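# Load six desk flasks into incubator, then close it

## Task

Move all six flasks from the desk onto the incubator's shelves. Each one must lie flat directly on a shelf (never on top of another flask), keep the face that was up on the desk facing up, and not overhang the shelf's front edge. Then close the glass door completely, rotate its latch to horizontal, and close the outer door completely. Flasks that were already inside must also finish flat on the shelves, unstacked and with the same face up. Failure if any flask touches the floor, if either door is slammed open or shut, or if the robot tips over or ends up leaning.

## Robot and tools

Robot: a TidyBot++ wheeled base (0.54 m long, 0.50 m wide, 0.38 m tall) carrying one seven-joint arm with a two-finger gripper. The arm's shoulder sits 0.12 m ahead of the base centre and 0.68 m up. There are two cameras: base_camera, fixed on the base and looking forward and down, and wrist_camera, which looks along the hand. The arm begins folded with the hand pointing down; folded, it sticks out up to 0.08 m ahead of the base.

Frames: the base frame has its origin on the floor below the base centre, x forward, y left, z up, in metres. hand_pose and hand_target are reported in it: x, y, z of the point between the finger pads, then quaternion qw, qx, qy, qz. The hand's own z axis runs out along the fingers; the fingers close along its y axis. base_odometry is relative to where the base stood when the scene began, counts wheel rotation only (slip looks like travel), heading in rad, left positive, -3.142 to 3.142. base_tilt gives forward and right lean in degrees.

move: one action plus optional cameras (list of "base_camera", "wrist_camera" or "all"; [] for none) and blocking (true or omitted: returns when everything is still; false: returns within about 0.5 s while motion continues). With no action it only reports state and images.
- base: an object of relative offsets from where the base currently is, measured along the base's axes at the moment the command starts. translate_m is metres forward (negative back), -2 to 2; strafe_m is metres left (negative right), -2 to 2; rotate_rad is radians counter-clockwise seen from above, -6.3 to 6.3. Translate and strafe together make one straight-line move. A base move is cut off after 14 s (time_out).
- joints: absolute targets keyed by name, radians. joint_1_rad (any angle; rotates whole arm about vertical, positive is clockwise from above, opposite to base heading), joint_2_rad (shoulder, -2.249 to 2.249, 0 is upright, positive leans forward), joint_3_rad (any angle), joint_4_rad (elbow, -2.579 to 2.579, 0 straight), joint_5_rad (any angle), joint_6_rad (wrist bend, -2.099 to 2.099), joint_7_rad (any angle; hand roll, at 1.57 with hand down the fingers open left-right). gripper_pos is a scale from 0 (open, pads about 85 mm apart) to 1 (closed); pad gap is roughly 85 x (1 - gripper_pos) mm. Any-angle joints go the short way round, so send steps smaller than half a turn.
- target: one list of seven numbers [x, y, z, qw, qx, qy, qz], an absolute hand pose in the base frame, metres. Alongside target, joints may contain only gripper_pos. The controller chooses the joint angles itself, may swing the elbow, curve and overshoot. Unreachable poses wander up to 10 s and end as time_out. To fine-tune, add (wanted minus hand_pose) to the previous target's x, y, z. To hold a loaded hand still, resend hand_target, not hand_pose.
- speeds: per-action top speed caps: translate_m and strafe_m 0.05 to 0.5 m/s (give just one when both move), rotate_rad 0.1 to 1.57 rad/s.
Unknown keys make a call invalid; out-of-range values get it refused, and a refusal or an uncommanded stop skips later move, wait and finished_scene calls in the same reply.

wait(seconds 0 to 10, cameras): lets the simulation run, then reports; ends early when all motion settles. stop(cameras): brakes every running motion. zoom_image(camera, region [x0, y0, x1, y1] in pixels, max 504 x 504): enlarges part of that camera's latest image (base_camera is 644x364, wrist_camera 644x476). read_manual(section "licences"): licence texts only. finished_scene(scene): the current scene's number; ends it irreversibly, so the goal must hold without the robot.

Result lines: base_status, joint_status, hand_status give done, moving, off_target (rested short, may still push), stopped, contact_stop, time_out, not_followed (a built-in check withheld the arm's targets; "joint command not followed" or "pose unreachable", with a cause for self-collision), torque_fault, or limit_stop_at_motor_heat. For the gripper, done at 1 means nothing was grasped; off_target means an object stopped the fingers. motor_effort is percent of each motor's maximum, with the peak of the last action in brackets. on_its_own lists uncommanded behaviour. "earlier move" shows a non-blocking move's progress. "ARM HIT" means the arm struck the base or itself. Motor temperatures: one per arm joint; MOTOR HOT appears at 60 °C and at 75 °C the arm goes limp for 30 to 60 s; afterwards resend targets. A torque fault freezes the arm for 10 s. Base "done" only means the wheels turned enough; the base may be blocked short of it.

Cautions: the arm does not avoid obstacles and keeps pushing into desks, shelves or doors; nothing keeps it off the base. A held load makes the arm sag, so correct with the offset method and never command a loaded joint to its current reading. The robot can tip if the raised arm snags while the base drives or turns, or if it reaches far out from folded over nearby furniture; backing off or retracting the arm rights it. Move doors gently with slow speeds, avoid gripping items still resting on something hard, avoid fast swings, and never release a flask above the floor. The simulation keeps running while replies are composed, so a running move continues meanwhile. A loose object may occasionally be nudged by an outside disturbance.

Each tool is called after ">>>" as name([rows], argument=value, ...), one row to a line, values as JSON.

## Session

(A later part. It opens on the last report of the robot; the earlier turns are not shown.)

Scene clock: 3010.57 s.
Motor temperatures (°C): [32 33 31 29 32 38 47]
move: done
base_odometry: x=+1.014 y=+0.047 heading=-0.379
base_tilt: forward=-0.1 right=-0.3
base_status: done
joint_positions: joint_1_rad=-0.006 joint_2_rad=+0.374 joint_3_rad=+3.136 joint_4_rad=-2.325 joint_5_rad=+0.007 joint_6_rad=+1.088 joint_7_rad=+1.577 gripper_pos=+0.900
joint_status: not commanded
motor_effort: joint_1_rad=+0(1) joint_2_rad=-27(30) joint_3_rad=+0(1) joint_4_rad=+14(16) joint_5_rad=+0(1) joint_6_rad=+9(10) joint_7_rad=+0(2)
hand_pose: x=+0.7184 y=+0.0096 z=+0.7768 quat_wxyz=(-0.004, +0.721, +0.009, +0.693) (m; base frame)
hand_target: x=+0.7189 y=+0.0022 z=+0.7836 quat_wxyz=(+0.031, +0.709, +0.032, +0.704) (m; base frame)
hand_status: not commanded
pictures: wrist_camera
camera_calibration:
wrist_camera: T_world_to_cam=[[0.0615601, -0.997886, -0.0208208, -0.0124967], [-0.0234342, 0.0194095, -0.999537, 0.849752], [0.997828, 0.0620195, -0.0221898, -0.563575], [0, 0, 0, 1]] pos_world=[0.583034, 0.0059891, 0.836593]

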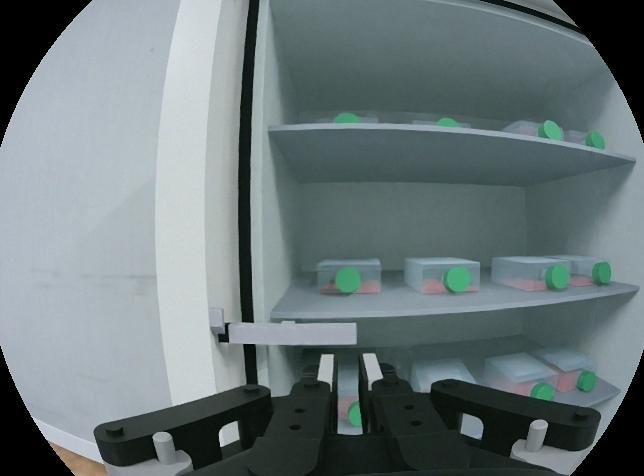

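>>> move(base={"translate_m":-0.6}, speeds={"translate_m":0.35}, joints={"joint_2_rad":0.12,"joint_4_rad":-2.136,"joint_6_rad":0.70}, cameras=["wrist_camera"])

>>> move(base={"strafe_m":-1.2}, speeds={"strafe_m":0.4})

Scene clock: 3028.23 s.
Motor temperatures (°C): [32 33 31 29 32 38 47]
move: done
base_odometry: x=+0.456 y=+0.269 heading=-0.379
base_tilt: forward=-0.1 right=-0.2
base_status: done
joint_positions: joint_1_rad=-0.006 joint_2_rad=+0.132 joint_3_rad=+3.136 joint_4_rad=-2.155 joint_5_rad=+0.007 joint_6_rad=+0.738 joint_7_rad=+1.577 gripper_pos=+0.900
joint_status: all done
motor_effort: joint_1_rad=+0(3) joint_2_rad=-25(31) joint_3_rad=+0(2) joint_4_rad=+20(21) joint_5_rad=-1(1) joint_6_rad=+10(11) joint_7_rad=+0(1)
hand_pose: x=+0.7225 y=+0.0094 z=+0.8994 quat_wxyz=(-0.002, +0.699, +0.009, +0.715) (m; base frame)
hand_target: x=+0.7240 y=+0.0023 z=+0.9052 quat_wxyz=(+0.031, +0.701, +0.032, +0.712) (m; base frame)
hand_status: not commanded
pictures: wrist_camera
camera_calibration:
wrist_camera: T_world_to_cam=[[0.0614574, -0.998006, -0.0143799, -0.0161207], [0.039041, 0.0167997, -0.999096, 0.926824], [0.997346, 0.0608405, 0.0399956, -0.620478], [0, 0, 0, 1]] pos_world=[0.583638, 0.00609127, 0.950571]

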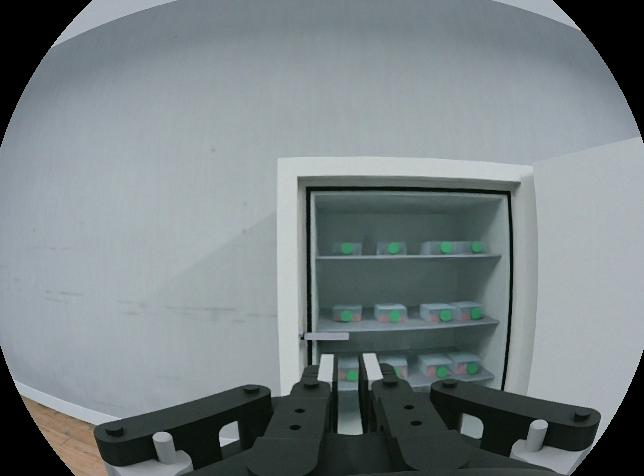

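Scene clock: 3032.37 s.
Motor temperatures (°C): [32 33 31 29 32 38 47]
move: done
base_odometry: x=+0.012 y=-0.846 heading=-0.379
base_tilt: forward=-0.1 right=-0.2
base_status: done
joint_positions: joint_1_rad=-0.005 joint_2_rad=+0.132 joint_3_rad=+3.138 joint_4_rad=-2.155 joint_5_rad=+0.007 joint_6_rad=+0.737 joint_7_rad=+1.577 gripper_pos=+0.900
joint_status: not commanded
motor_effort: joint_1_rad=+0(4) joint_2_rad=-24(25) joint_3_rad=+0(3) joint_4_rad=+20(21) joint_5_rad=-1(2) joint_6_rad=+9(10) joint_7_rad=+0(1)
hand_pose: x=+0.7226 y=+0.0081 z=+0.8990 quat_wxyz=(-0.001, +0.700, +0.008, +0.714) (m; base frame)
hand_target: x=+0.7240 y=+0.0023 z=+0.9052 quat_wxyz=(+0.031, +0.701, +0.032, +0.712) (m; base frame)
hand_status: not commanded
pictures: base_camera, wrist_camera
camera_calibration:
wrist_camera: T_world_to_cam=[[0.0590268, -0.998156, -0.0141318, -0.0160422], [0.0377977, 0.0163811, -0.999151, 0.927519], [0.997541, 0.0584425, 0.0386949, -0.61946], [0, 0, 0, 1]] pos_world=[0.583826, 0.00499643, 0.950475]

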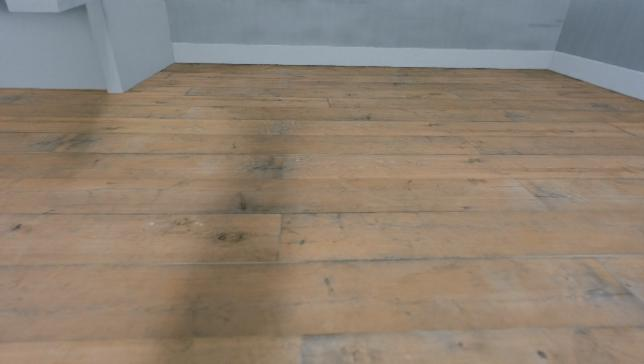

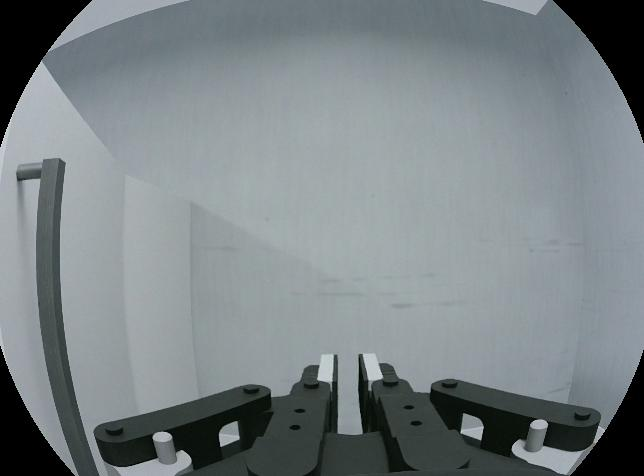

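>>> move(base={"translate_m":0.16}, speeds={"translate_m":0.2}, cameras=[])

>>> move(base={"strafe_m":0.22}, speeds={"strafe_m":0.15}, cameras=["wrist_camera"])

Scene clock: 3050.70 s.
Motor temperatures (°C): [32 33 31 29 32 38 47]
move: done
base_odometry: x=+0.161 y=-0.906 heading=-0.380
base_tilt: forward=-0.1 right=-0.2
base_status: done
joint_positions: joint_1_rad=-0.005 joint_2_rad=+0.130 joint_3_rad=+3.138 joint_4_rad=-2.154 joint_5_rad=+0.007 joint_6_rad=+0.736 joint_7_rad=+1.577 gripper_pos=+0.900
joint_status: not commanded
motor_effort: joint_1_rad=-1(1) joint_2_rad=-24(27) joint_3_rad=+0(1) joint_4_rad=+20(21) joint_5_rad=-1(1) joint_6_rad=+9(10) joint_7_rad=+0(1)
hand_pose: x=+0.7224 y=+0.0080 z=+0.9002 quat_wxyz=(-0.001, +0.699, +0.008, +0.715) (m; base frame)
hand_target: x=+0.7240 y=+0.0023 z=+0.9052 quat_wxyz=(+0.031, +0.701, +0.032, +0.712) (m; base frame)
hand_status: not commanded
pictures: none
No camera images: "cameras" was empty.

Scene clock: 3052.83 s.
Motor temperatures (°C): [32 33 31 29 32 38 47]
move: done
base_odometry: x=+0.243 y=-0.701 heading=-0.380
base_tilt: forward=-0.1 right=-0.2
base_status: done
joint_positions: joint_1_rad=-0.005 joint_2_rad=+0.130 joint_3_rad=+3.139 joint_4_rad=-2.154 joint_5_rad=+0.007 joint_6_rad=+0.735 joint_7_rad=+1.577 gripper_pos=+0.900
joint_status: not commanded
motor_effort: joint_1_rad=+0(3) joint_2_rad=-24(25) joint_3_rad=+0(3) joint_4_rad=+21(21) joint_5_rad=+0(1) joint_6_rad=+10(10) joint_7_rad=-1(1)
hand_pose: x=+0.7225 y=+0.0072 z=+0.8999 quat_wxyz=(+0.000, +0.699, +0.008, +0.715) (m; base frame)
hand_target: x=+0.7240 y=+0.0023 z=+0.9052 quat_wxyz=(+0.031, +0.701, +0.032, +0.712) (m; base frame)
hand_status: not commanded
pictures: wrist_camera
camera_calibration:
wrist_camera: T_world_to_cam=[[0.0575368, -0.998245, -0.014045, -0.015827], [0.0384279, 0.0162723, -0.999129, 0.927947], [0.997604, 0.056947, 0.0392967, -0.619852], [0, 0, 0, 1]] pos_world=[0.583618, 0.00439969, 0.951274]

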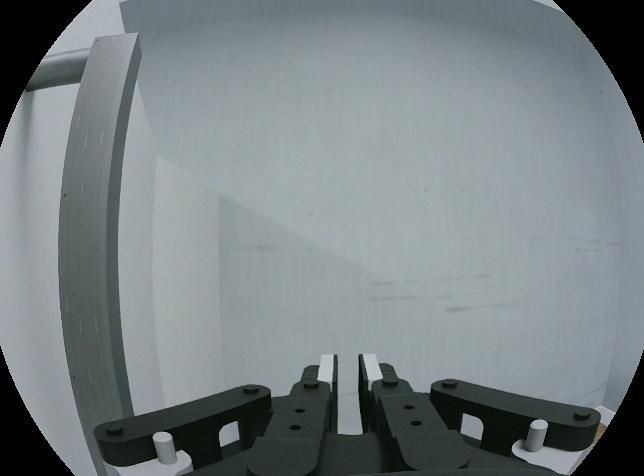

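>>> move(base={"translate_m":-0.02,"strafe_m":0.08}, speeds={"strafe_m":0.08}, cameras=["wrist_camera"])

>>> move(base={"strafe_m":0.15}, speeds={"strafe_m":0.08}, cameras=["wrist_camera"])

Scene clock: 3062.30 s.
Motor temperatures (°C): [32 33 31 29 32 38 47]
move: done
base_odometry: x=+0.254 y=-0.619 heading=-0.380
base_tilt: forward=-0.1 right=-0.2
base_status: done
joint_positions: joint_1_rad=-0.004 joint_2_rad=+0.130 joint_3_rad=+3.139 joint_4_rad=-2.154 joint_5_rad=+0.007 joint_6_rad=+0.735 joint_7_rad=+1.577 gripper_pos=+0.900
joint_status: not commanded
motor_effort: joint_1_rad=+0(2) joint_2_rad=-24(28) joint_3_rad=+0(2) joint_4_rad=+20(21) joint_5_rad=-1(1) joint_6_rad=+10(10) joint_7_rad=-1(1)
hand_pose: x=+0.7225 y=+0.0067 z=+0.8999 quat_wxyz=(+0.000, +0.700, +0.008, +0.715) (m; base frame)
hand_target: x=+0.7240 y=+0.0023 z=+0.9052 quat_wxyz=(+0.031, +0.701, +0.032, +0.712) (m; base frame)
hand_status: not commanded
pictures: wrist_camera
camera_calibration:
wrist_camera: T_world_to_cam=[[0.0567275, -0.998292, -0.0139884, -0.0158113], [0.0381432, 0.0161677, -0.999141, 0.928129], [0.997661, 0.0561452, 0.0389952, -0.619669], [0, 0, 0, 1]] pos_world=[0.583714, 0.00400143, 0.951275]

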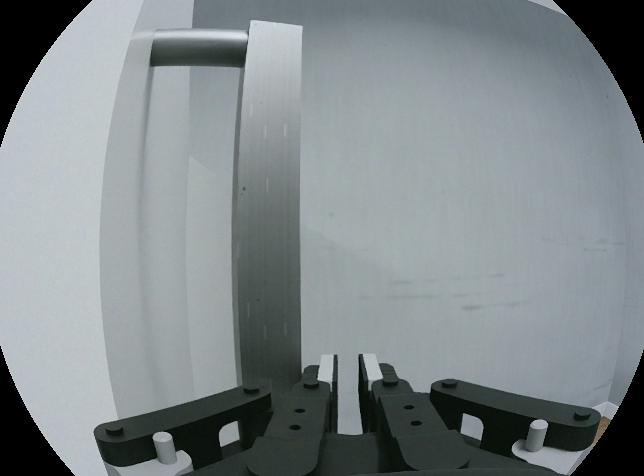

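Scene clock: 3064.70 s.
Motor temperatures (°C): [32 33 31 29 32 38 47]
move: done
base_odometry: x=+0.309 y=-0.480 heading=-0.380
base_tilt: forward=-0.2 right=-0.2
base_status: done
joint_positions: joint_1_rad=+0.053 joint_2_rad=+0.103 joint_3_rad=+3.194 joint_4_rad=-2.184 joint_5_rad=-0.011 joint_6_rad=+0.732 joint_7_rad=+1.577 gripper_pos=+0.900
joint_status: not commanded
motor_effort: joint_1_rad=-10(13) joint_2_rad=-16(28) joint_3_rad=-10(13) joint_4_rad=+29(31) joint_5_rad=+5(6) joint_6_rad=+10(11) joint_7_rad=-1(2)
hand_pose: x=+0.7081 y=-0.0614 z=+0.8991 quat_wxyz=(+0.041, +0.700, -0.038, +0.712) (m; base frame)
hand_target: x=+0.7240 y=+0.0023 z=+0.9052 quat_wxyz=(+0.031, +0.701, +0.032, +0.712) (m; base frame)
hand_status: not commanded
pictures: wrist_camera
camera_calibration:
wrist_camera: T_world_to_cam=[[-0.0657585, -0.997601, -0.0216476, 0.0107087], [0.0358654, 0.0193175, -0.99917, 0.930826], [0.997191, -0.0664803, 0.0345091, -0.604598], [0, 0, 0, 1]] pos_world=[0.570219, -0.0474921, 0.951149]

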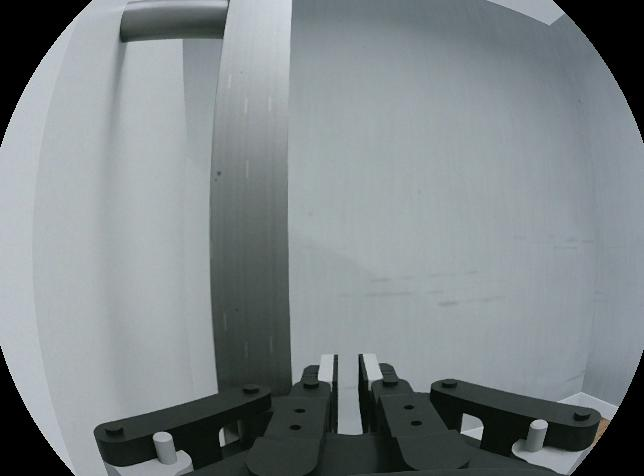

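>>> move(base={"translate_m":-0.01,"strafe_m":0.10}, speeds={"strafe_m":0.06}, cameras=["wrist_camera"])

Scene clock: 3072.43 s.
Motor temperatures (°C): [32 33 31 29 32 38 47]
move: done
base_odometry: x=+0.337 y=-0.384 heading=-0.381
base_tilt: forward=-0.1 right=-0.2
base_status: done
joint_positions: joint_1_rad=+0.077 joint_2_rad=+0.074 joint_3_rad=+3.215 joint_4_rad=-2.214 joint_5_rad=-0.025 joint_6_rad=+0.729 joint_7_rad=+1.577 gripper_pos=+0.900
joint_status: not commanded
motor_effort: joint_1_rad=-15(18) joint_2_rad=-10(20) joint_3_rad=-14(17) joint_4_rad=+34(36) joint_5_rad=+7(9) joint_6_rad=+10(11) joint_7_rad=-1(2)
hand_pose: x=+0.6920 y=-0.0896 z=+0.8985 quat_wxyz=(+0.057, +0.700, -0.061, +0.709) (m; base frame)
hand_target: x=+0.7240 y=+0.0023 z=+0.9052 quat_wxyz=(+0.031, +0.701, +0.032, +0.712) (m; base frame)
hand_status: not commanded
pictures: wrist_camera
camera_calibration:
wrist_camera: T_world_to_cam=[[-0.120971, -0.992137, -0.0320924, 0.0296057], [0.0345002, 0.0281081, -0.999009, 0.932937], [0.992056, -0.121958, 0.0308286, -0.588543], [0, 0, 0, 1]] pos_world=[0.555263, -0.068628, 0.951107]

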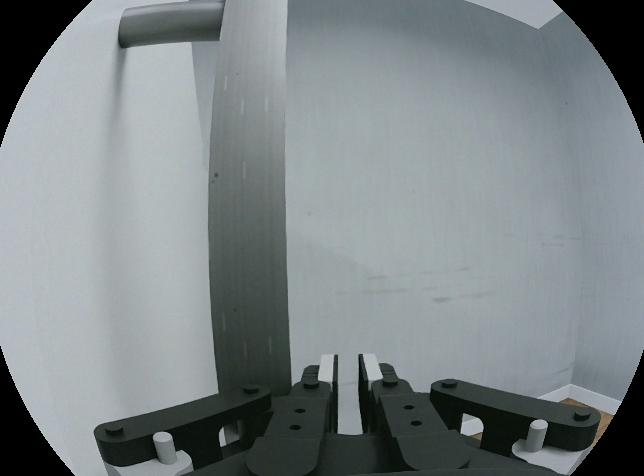

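>>> move(base={"translate_m":-0.04,"strafe_m":0.08}, speeds={"strafe_m":0.06})

Scene clock: 3081.73 s.
Motor temperatures (°C): [32 33 31 29 32 38 47]
move: done
base_odometry: x=+0.330 y=-0.294 heading=-0.381
base_tilt: forward=-0.1 right=-0.2
base_status: done
joint_positions: joint_1_rad=+0.018 joint_2_rad=+0.098 joint_3_rad=+3.147 joint_4_rad=-2.167 joint_5_rad=-0.024 joint_6_rad=+0.725 joint_7_rad=+1.577 gripper_pos=+0.900
joint_status: not commanded
motor_effort: joint_1_rad=+0(17) joint_2_rad=-20(23) joint_3_rad=+0(16) joint_4_rad=+24(33) joint_5_rad=-1(8) joint_6_rad=+10(12) joint_7_rad=-1(1)
hand_pose: x=+0.7127 y=-0.0176 z=+0.9086 quat_wxyz=(+0.010, +0.696, -0.018, +0.718) (m; base frame)
hand_target: x=+0.7240 y=+0.0023 z=+0.9052 quat_wxyz=(+0.031, +0.701, +0.032, +0.712) (m; base frame)
hand_status: not commanded
pictures: base_camera, wrist_camera
camera_calibration:
wrist_camera: T_world_to_cam=[[0.00665558, -0.999339, -0.0357383, 0.0159808], [0.0485222, 0.0360197, -0.998172, 0.929689], [0.9988, 0.00490931, 0.0487299, -0.619429], [0, 0, 0, 1]] pos_world=[0.573468, -0.0144759, 0.958745]

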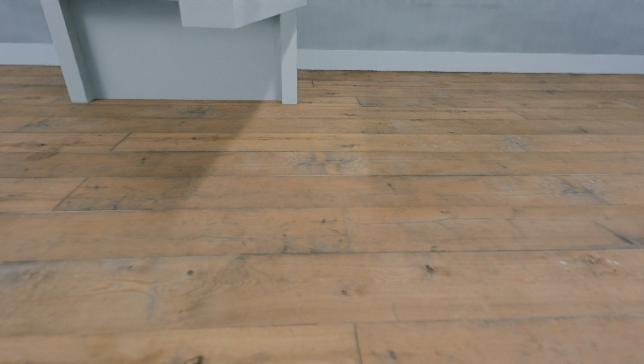

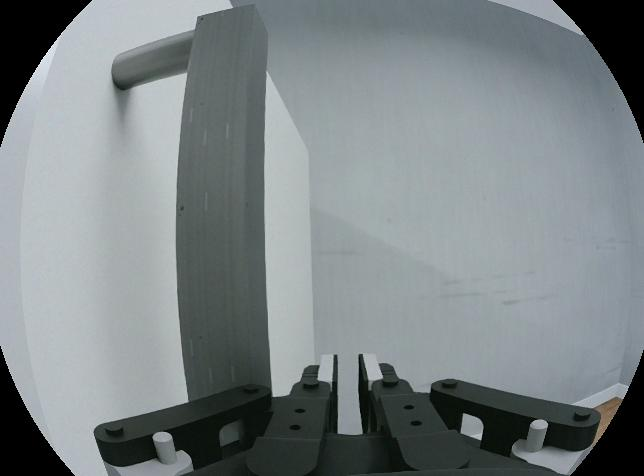

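>>> move(base={"strafe_m":0.16,"translate_m":-0.01}, speeds={"strafe_m":0.07}, cameras=["wrist_camera"])

>>> move(base={"strafe_m":0.12,"translate_m":0.03}, speeds={"strafe_m":0.07}, cameras=["wrist_camera"])

Scene clock: 3092.20 s.
Motor temperatures (°C): [32 33 31 29 32 38 47]
move: done
base_odometry: x=+0.380 y=-0.142 heading=-0.380
base_tilt: forward=-0.1 right=-0.2
base_status: done
joint_positions: joint_1_rad=+0.014 joint_2_rad=+0.103 joint_3_rad=+3.145 joint_4_rad=-2.159 joint_5_rad=-0.024 joint_6_rad=+0.724 joint_7_rad=+1.577 gripper_pos=+0.900
joint_status: not commanded
motor_effort: joint_1_rad=-1(5) joint_2_rad=-23(24) joint_3_rad=+0(4) joint_4_rad=+21(27) joint_5_rad=+0(1) joint_6_rad=+9(11) joint_7_rad=+0(1)
hand_pose: x=+0.7155 y=-0.0141 z=+0.9100 quat_wxyz=(+0.008, +0.695, -0.016, +0.718) (m; base frame)
hand_target: x=+0.7240 y=+0.0023 z=+0.9052 quat_wxyz=(+0.031, +0.701, +0.032, +0.712) (m; base frame)
hand_status: not commanded
pictures: wrist_camera
camera_calibration:
wrist_camera: T_world_to_cam=[[0.0128549, -0.999278, -0.0357492, 0.015122], [0.0509961, 0.0363608, -0.998037, 0.928904], [0.998616, 0.0110066, 0.0514267, -0.624528], [0, 0, 0, 1]] pos_world=[0.576099, -0.0117907, 0.959739]

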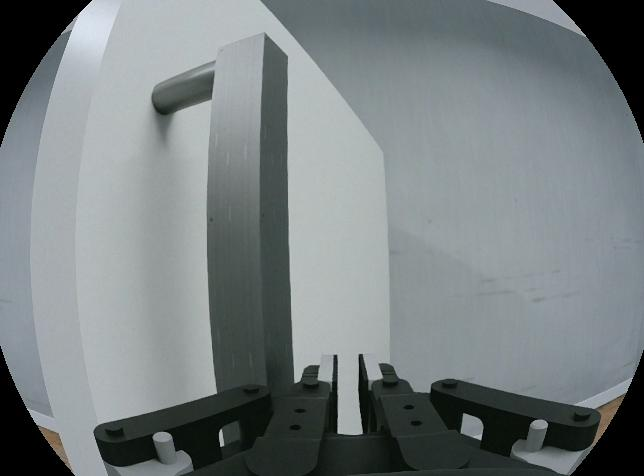

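Scene clock: 3094.47 s.
Motor temperatures (°C): [32 33 31 29 32 38 47]
move: done
base_odometry: x=+0.452 y=-0.041 heading=-0.380
base_tilt: forward=-0.1 right=-0.3
base_status: done
joint_positions: joint_1_rad=+0.012 joint_2_rad=+0.104 joint_3_rad=+3.145 joint_4_rad=-2.159 joint_5_rad=-0.024 joint_6_rad=+0.724 joint_7_rad=+1.577 gripper_pos=+0.900
joint_status: not commanded
motor_effort: joint_1_rad=+0(7) joint_2_rad=-23(24) joint_3_rad=+0(7) joint_4_rad=+21(23) joint_5_rad=+0(3) joint_6_rad=+10(10) joint_7_rad=-1(2)
hand_pose: x=+0.7157 y=-0.0127 z=+0.9097 quat_wxyz=(+0.007, +0.696, -0.015, +0.718) (m; base frame)
hand_target: x=+0.7240 y=+0.0023 z=+0.9052 quat_wxyz=(+0.031, +0.701, +0.032, +0.712) (m; base frame)
hand_status: not commanded
pictures: wrist_camera
camera_calibration:
wrist_camera: T_world_to_cam=[[0.0151384, -0.999242, -0.0358575, 0.0149942], [0.0503115, 0.0365774, -0.998064, 0.929078], [0.998619, 0.0133051, 0.0508271, -0.624143], [0, 0, 0, 1]] pos_world=[0.57631, -0.0106961, 0.95954]

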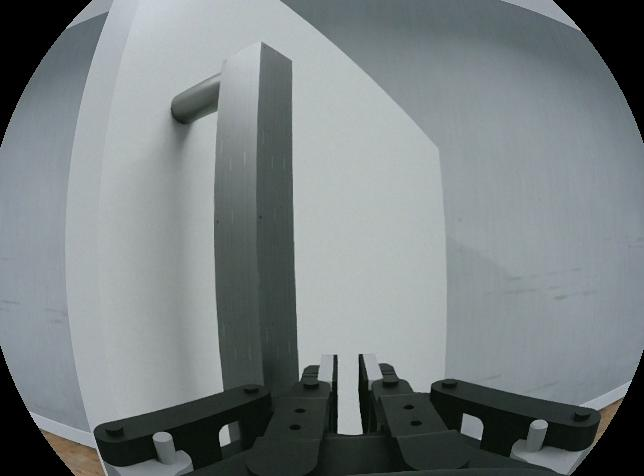

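>>> move(base={"strafe_m":0.12,"translate_m":0.06}, speeds={"strafe_m":0.07}, cameras=["wrist_camera"])

>>> move(base={"strafe_m":0.10,"translate_m":0.08}, speeds={"strafe_m":0.06}, cameras=["wrist_camera"])

>>> move(base={"strafe_m":0.08,"translate_m":0.09}, speeds={"strafe_m":0.05}, cameras=["wrist_camera"])

Scene clock: 3103.53 s.
Motor temperatures (°C): [32 32 31 29 32 38 47]
move: done
base_odometry: x=+0.552 y=+0.048 heading=-0.380
base_tilt: forward=-0.1 right=-0.2
base_status: done
joint_positions: joint_1_rad=+0.011 joint_2_rad=+0.105 joint_3_rad=+3.145 joint_4_rad=-2.158 joint_5_rad=-0.024 joint_6_rad=+0.724 joint_7_rad=+1.577 gripper_pos=+0.900
joint_status: not commanded
motor_effort: joint_1_rad=+0(5) joint_2_rad=-23(25) joint_3_rad=+0(5) joint_4_rad=+20(24) joint_5_rad=+0(2) joint_6_rad=+10(10) joint_7_rad=-1(1)
hand_pose: x=+0.7162 y=-0.0119 z=+0.9091 quat_wxyz=(+0.007, +0.696, -0.014, +0.718) (m; base frame)
hand_target: x=+0.7240 y=+0.0023 z=+0.9052 quat_wxyz=(+0.031, +0.701, +0.032, +0.712) (m; base frame)
hand_status: not commanded
pictures: wrist_camera
camera_calibration:
wrist_camera: T_world_to_cam=[[0.0166081, -0.999217, -0.0359045, 0.0148605], [0.0493578, 0.036685, -0.998107, 0.929118], [0.998643, 0.0148045, 0.0499284, -0.62387], [0, 0, 0, 1]] pos_world=[0.576917, -0.00999973, 0.959042]

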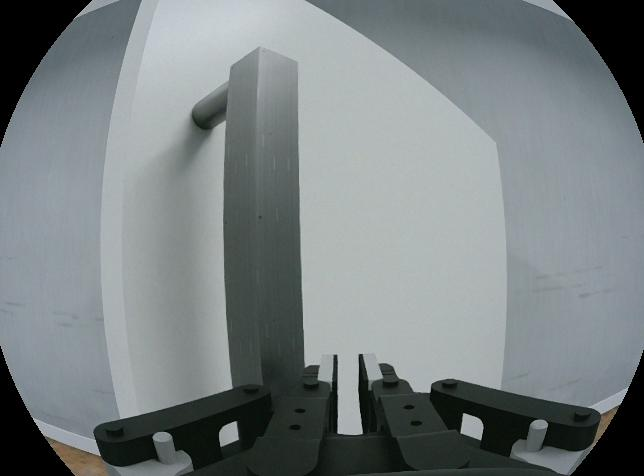

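Scene clock: 3106.17 s.
Motor temperatures (°C): [32 32 31 29 32 38 47]
move: done
base_odometry: x=+0.664 y=+0.112 heading=-0.380
base_tilt: forward=+0.0 right=-0.3
base_status: done
joint_positions: joint_1_rad=+0.011 joint_2_rad=+0.108 joint_3_rad=+3.145 joint_4_rad=-2.156 joint_5_rad=-0.024 joint_6_rad=+0.724 joint_7_rad=+1.577 gripper_pos=+0.900
joint_status: not commanded
motor_effort: joint_1_rad=+0(3) joint_2_rad=-23(26) joint_3_rad=+0(3) joint_4_rad=+21(23) joint_5_rad=+0(1) joint_6_rad=+10(10) joint_7_rad=-1(1)
hand_pose: x=+0.7171 y=-0.0116 z=+0.9085 quat_wxyz=(+0.006, +0.696, -0.014, +0.718) (m; base frame)
hand_target: x=+0.7240 y=+0.0023 z=+0.9052 quat_wxyz=(+0.031, +0.701, +0.032, +0.712) (m; base frame)
hand_status: not commanded
pictures: wrist_camera
camera_calibration:
wrist_camera: T_world_to_cam=[[0.0169835, -0.999207, -0.0360032, 0.0148081], [0.0485437, 0.03679, -0.998143, 0.929178], [0.998677, 0.0152042, 0.0491301, -0.624002], [0, 0, 0, 1]] pos_world=[0.577819, -0.00990066, 0.958643]

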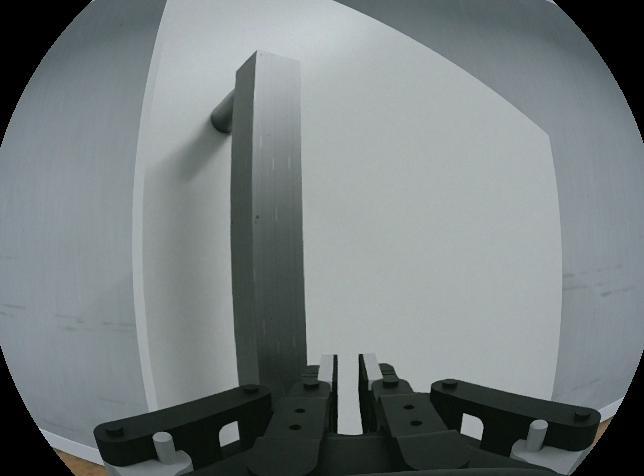

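Scene clock: 3109.07 s.
Motor temperatures (°C): [32 32 31 29 32 38 47]
move: done
base_odometry: x=+0.777 y=+0.153 heading=-0.379
base_tilt: forward=+0.0 right=-0.2
base_status: done
joint_positions: joint_1_rad=+0.010 joint_2_rad=+0.109 joint_3_rad=+3.144 joint_4_rad=-2.155 joint_5_rad=-0.024 joint_6_rad=+0.724 joint_7_rad=+1.577 gripper_pos=+0.900
joint_status: not commanded
motor_effort: joint_1_rad=+0(2) joint_2_rad=-23(26) joint_3_rad=+0(2) joint_4_rad=+20(24) joint_5_rad=+0(1) joint_6_rad=+10(10) joint_7_rad=-1(2)
hand_pose: x=+0.7177 y=-0.0112 z=+0.9082 quat_wxyz=(+0.006, +0.696, -0.014, +0.717) (m; base frame)
hand_target: x=+0.7240 y=+0.0023 z=+0.9052 quat_wxyz=(+0.031, +0.701, +0.032, +0.712) (m; base frame)
hand_status: not commanded
pictures: wrist_camera
camera_calibration:
wrist_camera: T_world_to_cam=[[0.0176574, -0.999196, -0.0359855, 0.0146784], [0.0478198, 0.0367938, -0.998178, 0.929292], [0.9987, 0.0159045, 0.048431, -0.623931], [0, 0, 0, 1]] pos_world=[0.578422, -0.00960233, 0.958345]

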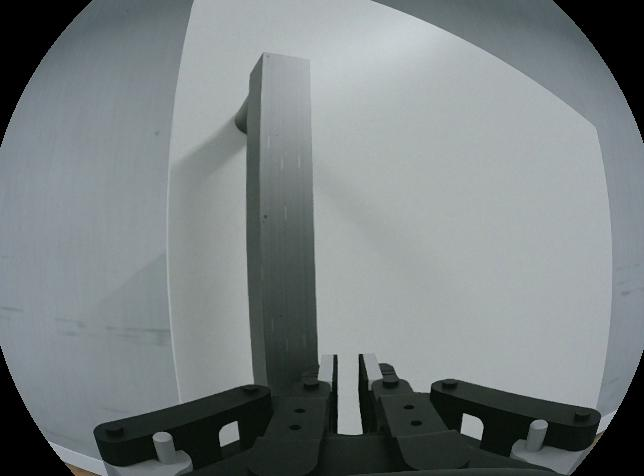

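>>> move(base={"strafe_m":0.03,"translate_m":0.09}, speeds={"translate_m":0.06}, cameras=["wrist_camera"])

>>> move(base={"strafe_m":0.015,"translate_m":0.09}, speeds={"translate_m":0.06})

Scene clock: 3117.97 s.
Motor temperatures (°C): [32 32 31 29 32 38 47]
move: done
base_odometry: x=+0.872 y=+0.148 heading=-0.379
base_tilt: forward=-0.1 right=-0.2
base_status: done
joint_positions: joint_1_rad=+0.010 joint_2_rad=+0.111 joint_3_rad=+3.144 joint_4_rad=-2.155 joint_5_rad=-0.024 joint_6_rad=+0.724 joint_7_rad=+1.577 gripper_pos=+0.900
joint_status: not commanded
motor_effort: joint_1_rad=+0(2) joint_2_rad=-24(27) joint_3_rad=+0(1) joint_4_rad=+20(23) joint_5_rad=+0(1) joint_6_rad=+9(10) joint_7_rad=-1(1)
hand_pose: x=+0.7181 y=-0.0111 z=+0.9074 quat_wxyz=(+0.006, +0.697, -0.014, +0.717) (m; base frame)
hand_target: x=+0.7240 y=+0.0023 z=+0.9052 quat_wxyz=(+0.031, +0.701, +0.032, +0.712) (m; base frame)
hand_status: not commanded
pictures: wrist_camera
camera_calibration:
wrist_camera: T_world_to_cam=[[0.0179058, -0.999191, -0.0359984, 0.0146159], [0.0464082, 0.0367959, -0.998245, 0.92955], [0.998762, 0.0162038, 0.0470295, -0.623095], [0, 0, 0, 1]] pos_world=[0.578923, -0.00950305, 0.957748]

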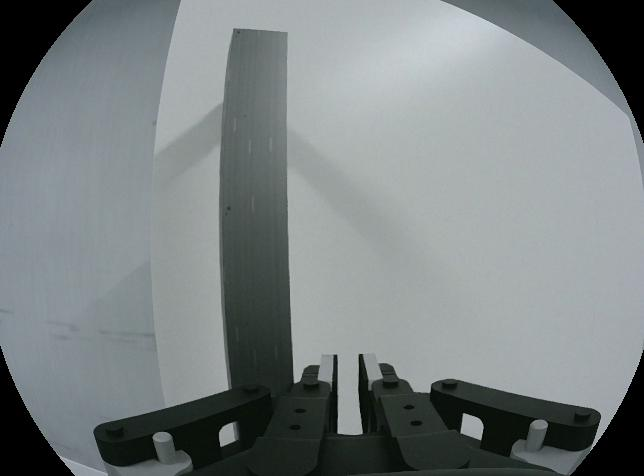

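Scene clock: 3119.97 s.
Motor temperatures (°C): [32 32 31 29 32 38 47]
move: done
base_odometry: x=+0.961 y=+0.129 heading=-0.379
base_tilt: forward=+0.0 right=-0.2
base_status: done
joint_positions: joint_1_rad=+0.010 joint_2_rad=+0.113 joint_3_rad=+3.144 joint_4_rad=-2.155 joint_5_rad=-0.024 joint_6_rad=+0.724 joint_7_rad=+1.577 gripper_pos=+0.900
joint_status: not commanded
motor_effort: joint_1_rad=+0(4) joint_2_rad=-24(26) joint_3_rad=+0(3) joint_4_rad=+21(23) joint_5_rad=+0(1) joint_6_rad=+9(10) joint_7_rad=+0(1)
hand_pose: x=+0.7185 y=-0.0109 z=+0.9066 quat_wxyz=(+0.006, +0.697, -0.014, +0.717) (m; base frame)
hand_target: x=+0.7240 y=+0.0023 z=+0.9052 quat_wxyz=(+0.031, +0.701, +0.032, +0.712) (m; base frame)
hand_status: not commanded
pictures: base_camera, wrist_camera
camera_calibration:
wrist_camera: T_world_to_cam=[[0.0181593, -0.999186, -0.0360116, 0.0146504], [0.0451002, 0.0367995, -0.998304, 0.929739], [0.998817, 0.0165044, 0.0457318, -0.622358], [0, 0, 0, 1]] pos_world=[0.579424, -0.00930377, 0.957151]

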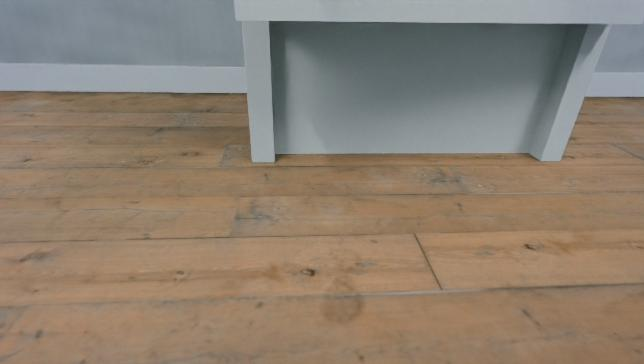

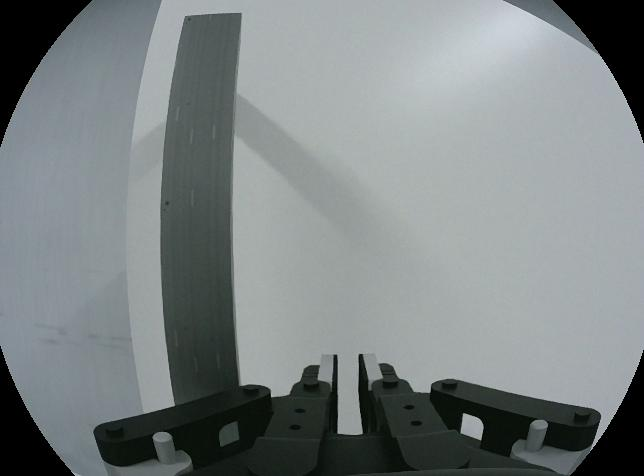

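>>> move(base={"translate_m":0.07}, speeds={"translate_m":0.06}, cameras=["wrist_camera"])

>>> move(base={"translate_m":0.05}, speeds={"translate_m":0.05}, cameras=["wrist_camera"])

Scene clock: 3127.17 s.
Motor temperatures (°C): [32 32 31 29 32 38 47]
move: done
base_odometry: x=+1.026 y=+0.103 heading=-0.378
base_tilt: forward=-0.1 right=-0.2
base_status: done
joint_positions: joint_1_rad=+0.010 joint_2_rad=+0.114 joint_3_rad=+3.144 joint_4_rad=-2.154 joint_5_rad=-0.024 joint_6_rad=+0.723 joint_7_rad=+1.577 gripper_pos=+0.900
joint_status: not commanded
motor_effort: joint_1_rad=+0(3) joint_2_rad=-23(26) joint_3_rad=+0(2) joint_4_rad=+20(22) joint_5_rad=+0(1) joint_6_rad=+9(10) joint_7_rad=+0(1)
hand_pose: x=+0.7188 y=-0.0110 z=+0.9060 quat_wxyz=(+0.006, +0.698, -0.014, +0.716) (m; base frame)
hand_target: x=+0.7240 y=+0.0023 z=+0.9052 quat_wxyz=(+0.031, +0.701, +0.032, +0.712) (m; base frame)
hand_status: not commanded
pictures: wrist_camera
camera_calibration:
wrist_camera: T_world_to_cam=[[0.0180224, -0.999188, -0.0360316, 0.0146259], [0.0441024, 0.0367968, -0.998349, 0.929853], [0.998864, 0.0164036, 0.0447298, -0.621702], [0, 0, 0, 1]] pos_world=[0.579723, -0.00940353, 0.956654]

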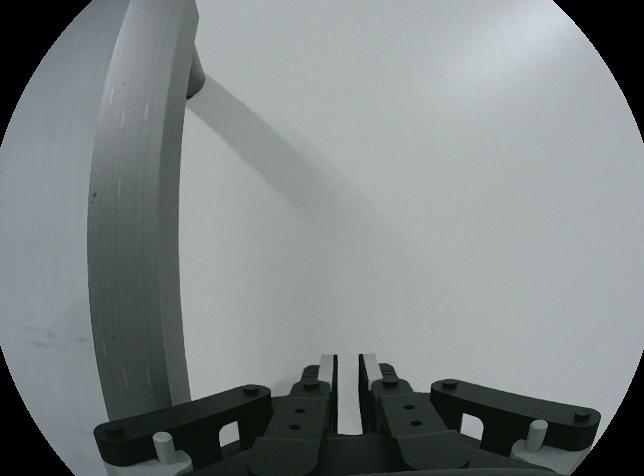

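Scene clock: 3128.63 s.
Motor temperatures (°C): [32 32 31 29 32 38 47]
move: done
base_odometry: x=+1.073 y=+0.085 heading=-0.378
base_tilt: forward=+0.0 right=-0.3
base_status: done
joint_positions: joint_1_rad=+0.010 joint_2_rad=+0.114 joint_3_rad=+3.144 joint_4_rad=-2.154 joint_5_rad=-0.024 joint_6_rad=+0.723 joint_7_rad=+1.577 gripper_pos=+0.900
joint_status: not commanded
motor_effort: joint_1_rad=+0(2) joint_2_rad=-24(26) joint_3_rad=+0(2) joint_4_rad=+20(23) joint_5_rad=+0(1) joint_6_rad=+10(10) joint_7_rad=-1(1)
hand_pose: x=+0.7190 y=-0.0109 z=+0.9057 quat_wxyz=(+0.006, +0.698, -0.014, +0.716) (m; base frame)
hand_target: x=+0.7240 y=+0.0023 z=+0.9052 quat_wxyz=(+0.031, +0.701, +0.032, +0.712) (m; base frame)
hand_status: not commanded
pictures: wrist_camera
camera_calibration:
wrist_camera: T_world_to_cam=[[0.0181045, -0.999186, -0.0360375, 0.014671], [0.0435999, 0.036798, -0.998371, 0.929951], [0.998885, 0.0165038, 0.0442306, -0.621528], [0, 0, 0, 1]] pos_world=[0.580024, -0.00930377, 0.956455]

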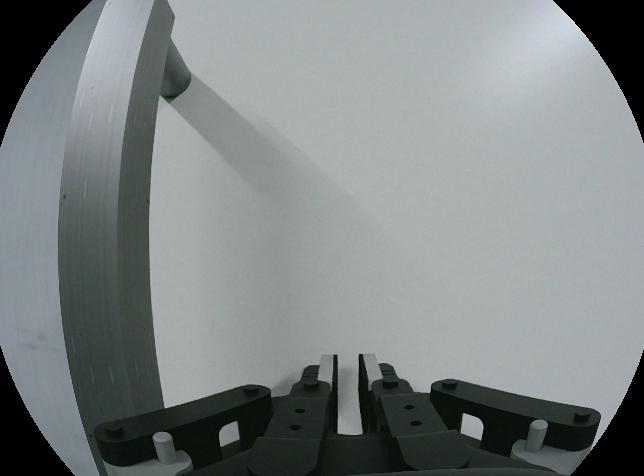

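>>> move(base={"translate_m":0.02}, speeds={"translate_m":0.05}, cameras=[])

>>> move(base={"translate_m":0.02}, speeds={"translate_m":0.05}, cameras=["wrist_camera"])

>>> move(base={"translate_m":0.015}, speeds={"translate_m":0.05})

Scene clock: 3136.77 s.
Motor temperatures (°C): [32 32 31 29 32 38 47]
move: done
base_odometry: x=+1.092 y=+0.078 heading=-0.378
base_tilt: forward=-0.1 right=-0.2
base_status: done
joint_positions: joint_1_rad=+0.010 joint_2_rad=+0.115 joint_3_rad=+3.144 joint_4_rad=-2.154 joint_5_rad=-0.024 joint_6_rad=+0.723 joint_7_rad=+1.577 gripper_pos=+0.900
joint_status: not commanded
motor_effort: joint_1_rad=+0(2) joint_2_rad=-24(27) joint_3_rad=+0(2) joint_4_rad=+20(24) joint_5_rad=+0(1) joint_6_rad=+9(10) joint_7_rad=+0(1)
hand_pose: x=+0.7193 y=-0.0107 z=+0.9054 quat_wxyz=(+0.006, +0.698, -0.014, +0.716) (m; base frame)
hand_target: x=+0.7240 y=+0.0023 z=+0.9052 quat_wxyz=(+0.031, +0.701, +0.032, +0.712) (m; base frame)
hand_status: not commanded
pictures: none
No camera images: "cameras" was empty.

Scene clock: 3137.57 s.
Motor temperatures (°C): [32 32 31 29 32 38 47]
move: done
base_odometry: x=+1.110 y=+0.071 heading=-0.377
base_tilt: forward=-0.1 right=-0.3
base_status: done
joint_positions: joint_1_rad=+0.010 joint_2_rad=+0.088 joint_3_rad=+3.143 joint_4_rad=-2.184 joint_5_rad=-0.023 joint_6_rad=+0.723 joint_7_rad=+1.577 gripper_pos=+0.900
joint_status: not commanded
motor_effort: joint_1_rad=-2(2) joint_2_rad=-14(24) joint_3_rad=-1(2) joint_4_rad=+28(31) joint_5_rad=+0(1) joint_6_rad=+10(11) joint_7_rad=-1(1)
hand_pose: x=+0.7072 y=-0.0103 z=+0.9048 quat_wxyz=(+0.006, +0.699, -0.013, +0.715) (m; base frame)
hand_target: x=+0.7240 y=+0.0023 z=+0.9052 quat_wxyz=(+0.031, +0.701, +0.032, +0.712) (m; base frame)
hand_status: not commanded
pictures: wrist_camera
camera_calibration:
wrist_camera: T_world_to_cam=[[0.0189599, -0.999176, -0.0358757, 0.0147287], [0.0397707, 0.0366074, -0.998538, 0.932487], [0.999029, 0.0175054, 0.040432, -0.606281], [0, 0, 0, 1]] pos_world=[0.568327, -0.0088062, 0.956165]

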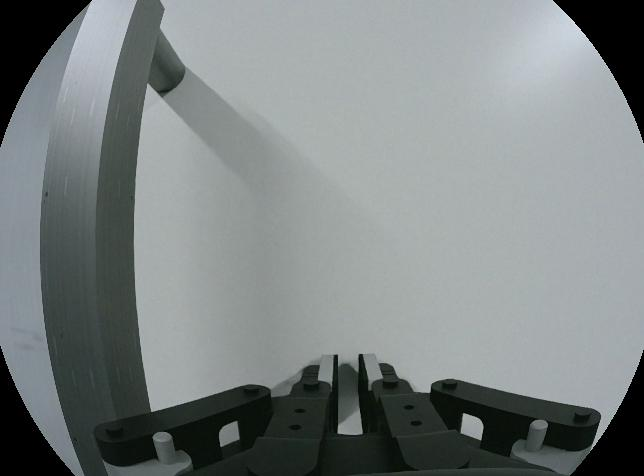

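Scene clock: 3138.27 s.
Motor temperatures (°C): [32 32 31 29 32 38 47]
move: done
base_odometry: x=+1.124 y=+0.066 heading=-0.377
base_tilt: forward=-0.1 right=-0.2
base_status: done
joint_positions: joint_1_rad=+0.010 joint_2_rad=+0.055 joint_3_rad=+3.144 joint_4_rad=-2.219 joint_5_rad=-0.023 joint_6_rad=+0.722 joint_7_rad=+1.577 gripper_pos=+0.900
joint_status: not commanded
motor_effort: joint_1_rad=-3(4) joint_2_rad=-9(17) joint_3_rad=-2(3) joint_4_rad=+34(38) joint_5_rad=+1(2) joint_6_rad=+10(11) joint_7_rad=-1(1)
hand_pose: x=+0.6932 y=-0.0104 z=+0.9046 quat_wxyz=(+0.006, +0.700, -0.014, +0.714) (m; base frame)
hand_target: x=+0.7240 y=+0.0023 z=+0.9052 quat_wxyz=(+0.031, +0.701, +0.032, +0.712) (m; base frame)
hand_status: not commanded
pictures: base_camera, wrist_camera
camera_calibration:
wrist_camera: T_world_to_cam=[[0.018374, -0.999185, -0.0359342, 0.0152781], [0.0373902, 0.0366018, -0.99863, 0.934557], [0.999132, 0.0170052, 0.0380322, -0.59016], [0, 0, 0, 1]] pos_world=[0.554424, -0.00890501, 0.956271]

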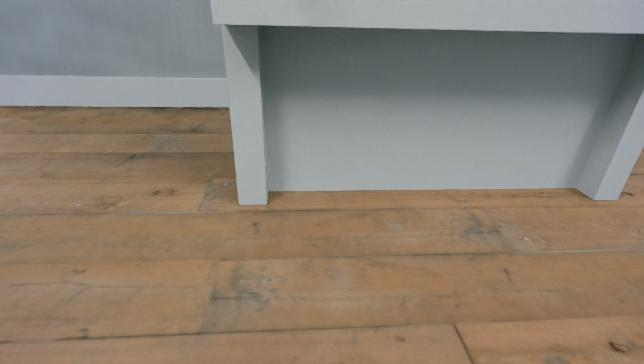

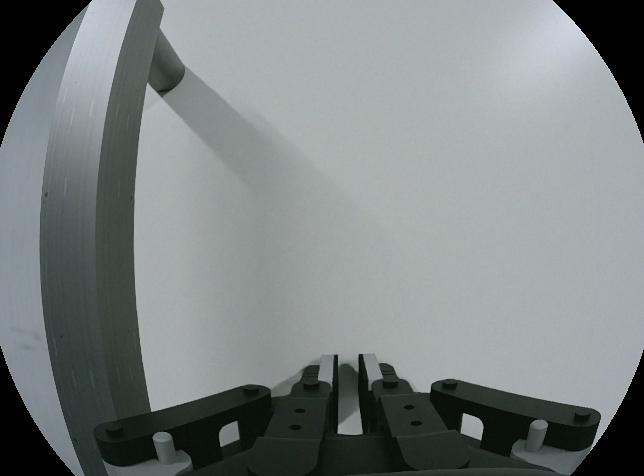

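>>> move(base={"translate_m":-0.7}, speeds={"translate_m":0.2})

Scene clock: 3179.70 s.
Motor temperatures (°C): [32 32 31 30 32 38 47]
move: done
base_odometry: x=+0.473 y=+0.324 heading=-0.377
base_tilt: forward=-0.1 right=-0.3
base_status: done
joint_positions: joint_1_rad=+0.009 joint_2_rad=+0.120 joint_3_rad=+3.143 joint_4_rad=-2.145 joint_5_rad=-0.023 joint_6_rad=+0.722 joint_7_rad=+1.577 gripper_pos=+0.900
joint_status: not commanded
motor_effort: joint_1_rad=+0(4) joint_2_rad=-24(29) joint_3_rad=+0(4) joint_4_rad=+20(33) joint_5_rad=-1(2) joint_6_rad=+9(12) joint_7_rad=+0(2)
hand_pose: x=+0.7221 y=-0.0093 z=+0.9066 quat_wxyz=(+0.005, +0.697, -0.013, +0.717) (m; base frame)
hand_target: x=+0.7240 y=+0.0023 z=+0.9052 quat_wxyz=(+0.031, +0.701, +0.032, +0.712) (m; base frame)
hand_status: not commanded
pictures: base_camera, wrist_camera
camera_calibration:
wrist_camera: T_world_to_cam=[[0.0212457, -0.999144, -0.0354876, 0.0134778], [0.0451935, 0.0364191, -0.998314, 0.92949], [0.998752, 0.0196061, 0.0459286, -0.626014], [0, 0, 0, 1]] pos_world=[0.582939, -0.00811125, 0.957154]

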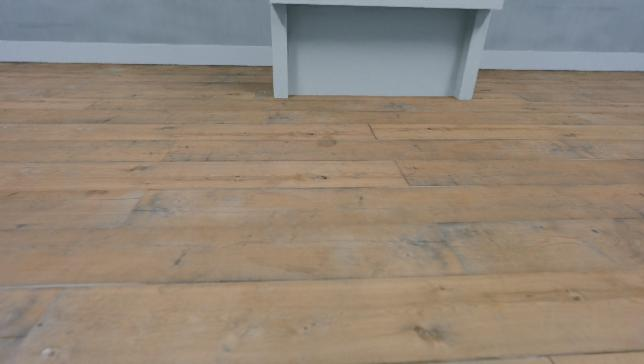

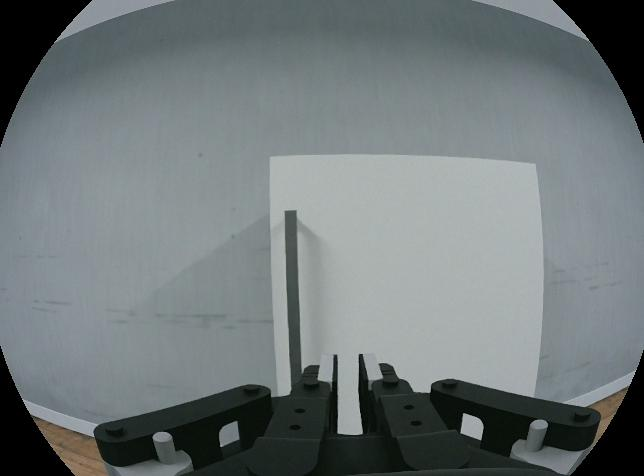

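>>> zoom_image(camera="wrist_camera", region=[230, 140, 350, 400])

>>> move(base={"strafe_m":0.8,"rotate_rad":-0.6}, cameras=["wrist_camera"])

Scaled by 1.938.

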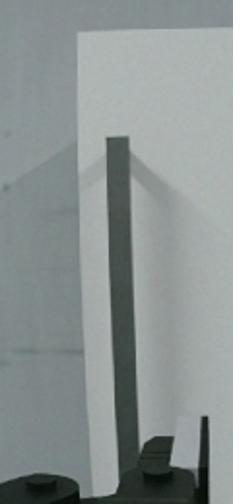

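Scene clock: 3187.53 s.
Motor temperatures (°C): [32 32 31 30 32 38 47]
move: done
base_odometry: x=+0.768 y=+1.068 heading=-0.979
base_tilt: forward=-0.1 right=-0.2
base_status: done
joint_positions: joint_1_rad=+0.008 joint_2_rad=+0.120 joint_3_rad=+3.143 joint_4_rad=-2.145 joint_5_rad=-0.023 joint_6_rad=+0.722 joint_7_rad=+1.577 gripper_pos=+0.900
joint_status: not commanded
motor_effort: joint_1_rad=+0(3) joint_2_rad=-24(26) joint_3_rad=+0(3) joint_4_rad=+20(21) joint_5_rad=+0(1) joint_6_rad=+10(10) joint_7_rad=-1(2)
hand_pose: x=+0.7221 y=-0.0090 z=+0.9066 quat_wxyz=(+0.005, +0.697, -0.012, +0.717) (m; base frame)
hand_target: x=+0.7240 y=+0.0023 z=+0.9052 quat_wxyz=(+0.031, +0.701, +0.032, +0.712) (m; base frame)
hand_status: not commanded
pictures: wrist_camera
camera_calibration:
wrist_camera: T_world_to_cam=[[0.0218331, -0.999143, -0.0351636, 0.0131235], [0.0451777, 0.0361221, -0.998326, 0.929499], [0.99874, 0.0202079, 0.0459276, -0.62601], [0, 0, 0, 1]] pos_world=[0.582942, -0.00781274, 0.957155]

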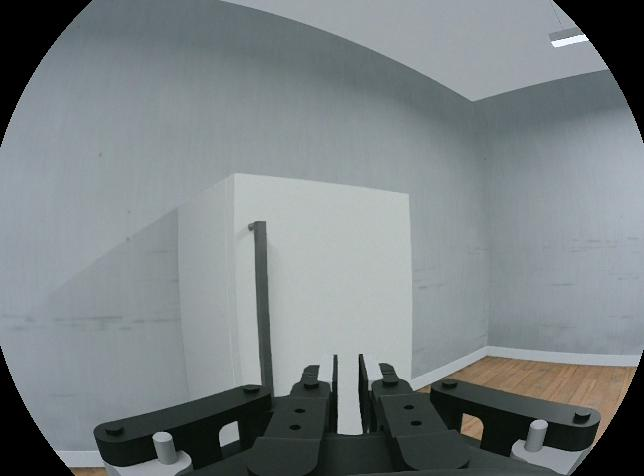

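>>> zoom_image(camera="wrist_camera", region=[170, 160, 290, 270])

>>> zoom_image(camera="wrist_camera", region=[170, 270, 290, 400])

Scaled by 4.200.

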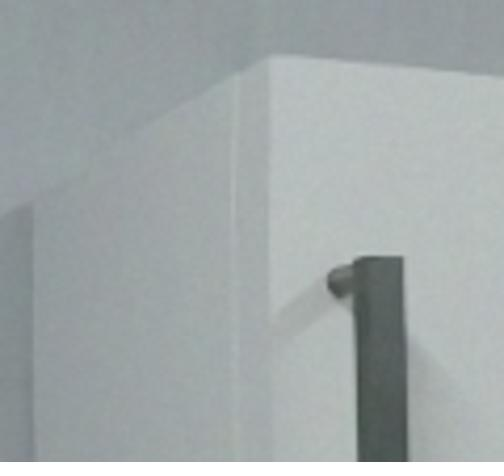

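Scaled by 3.877.

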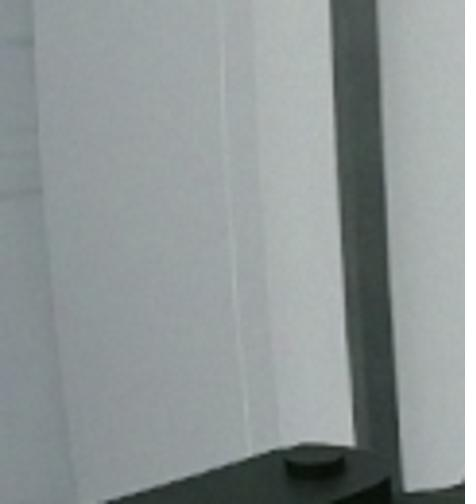

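Flush and shut.

>>> finished_scene(scene=1)

The scene is finished: the task was done.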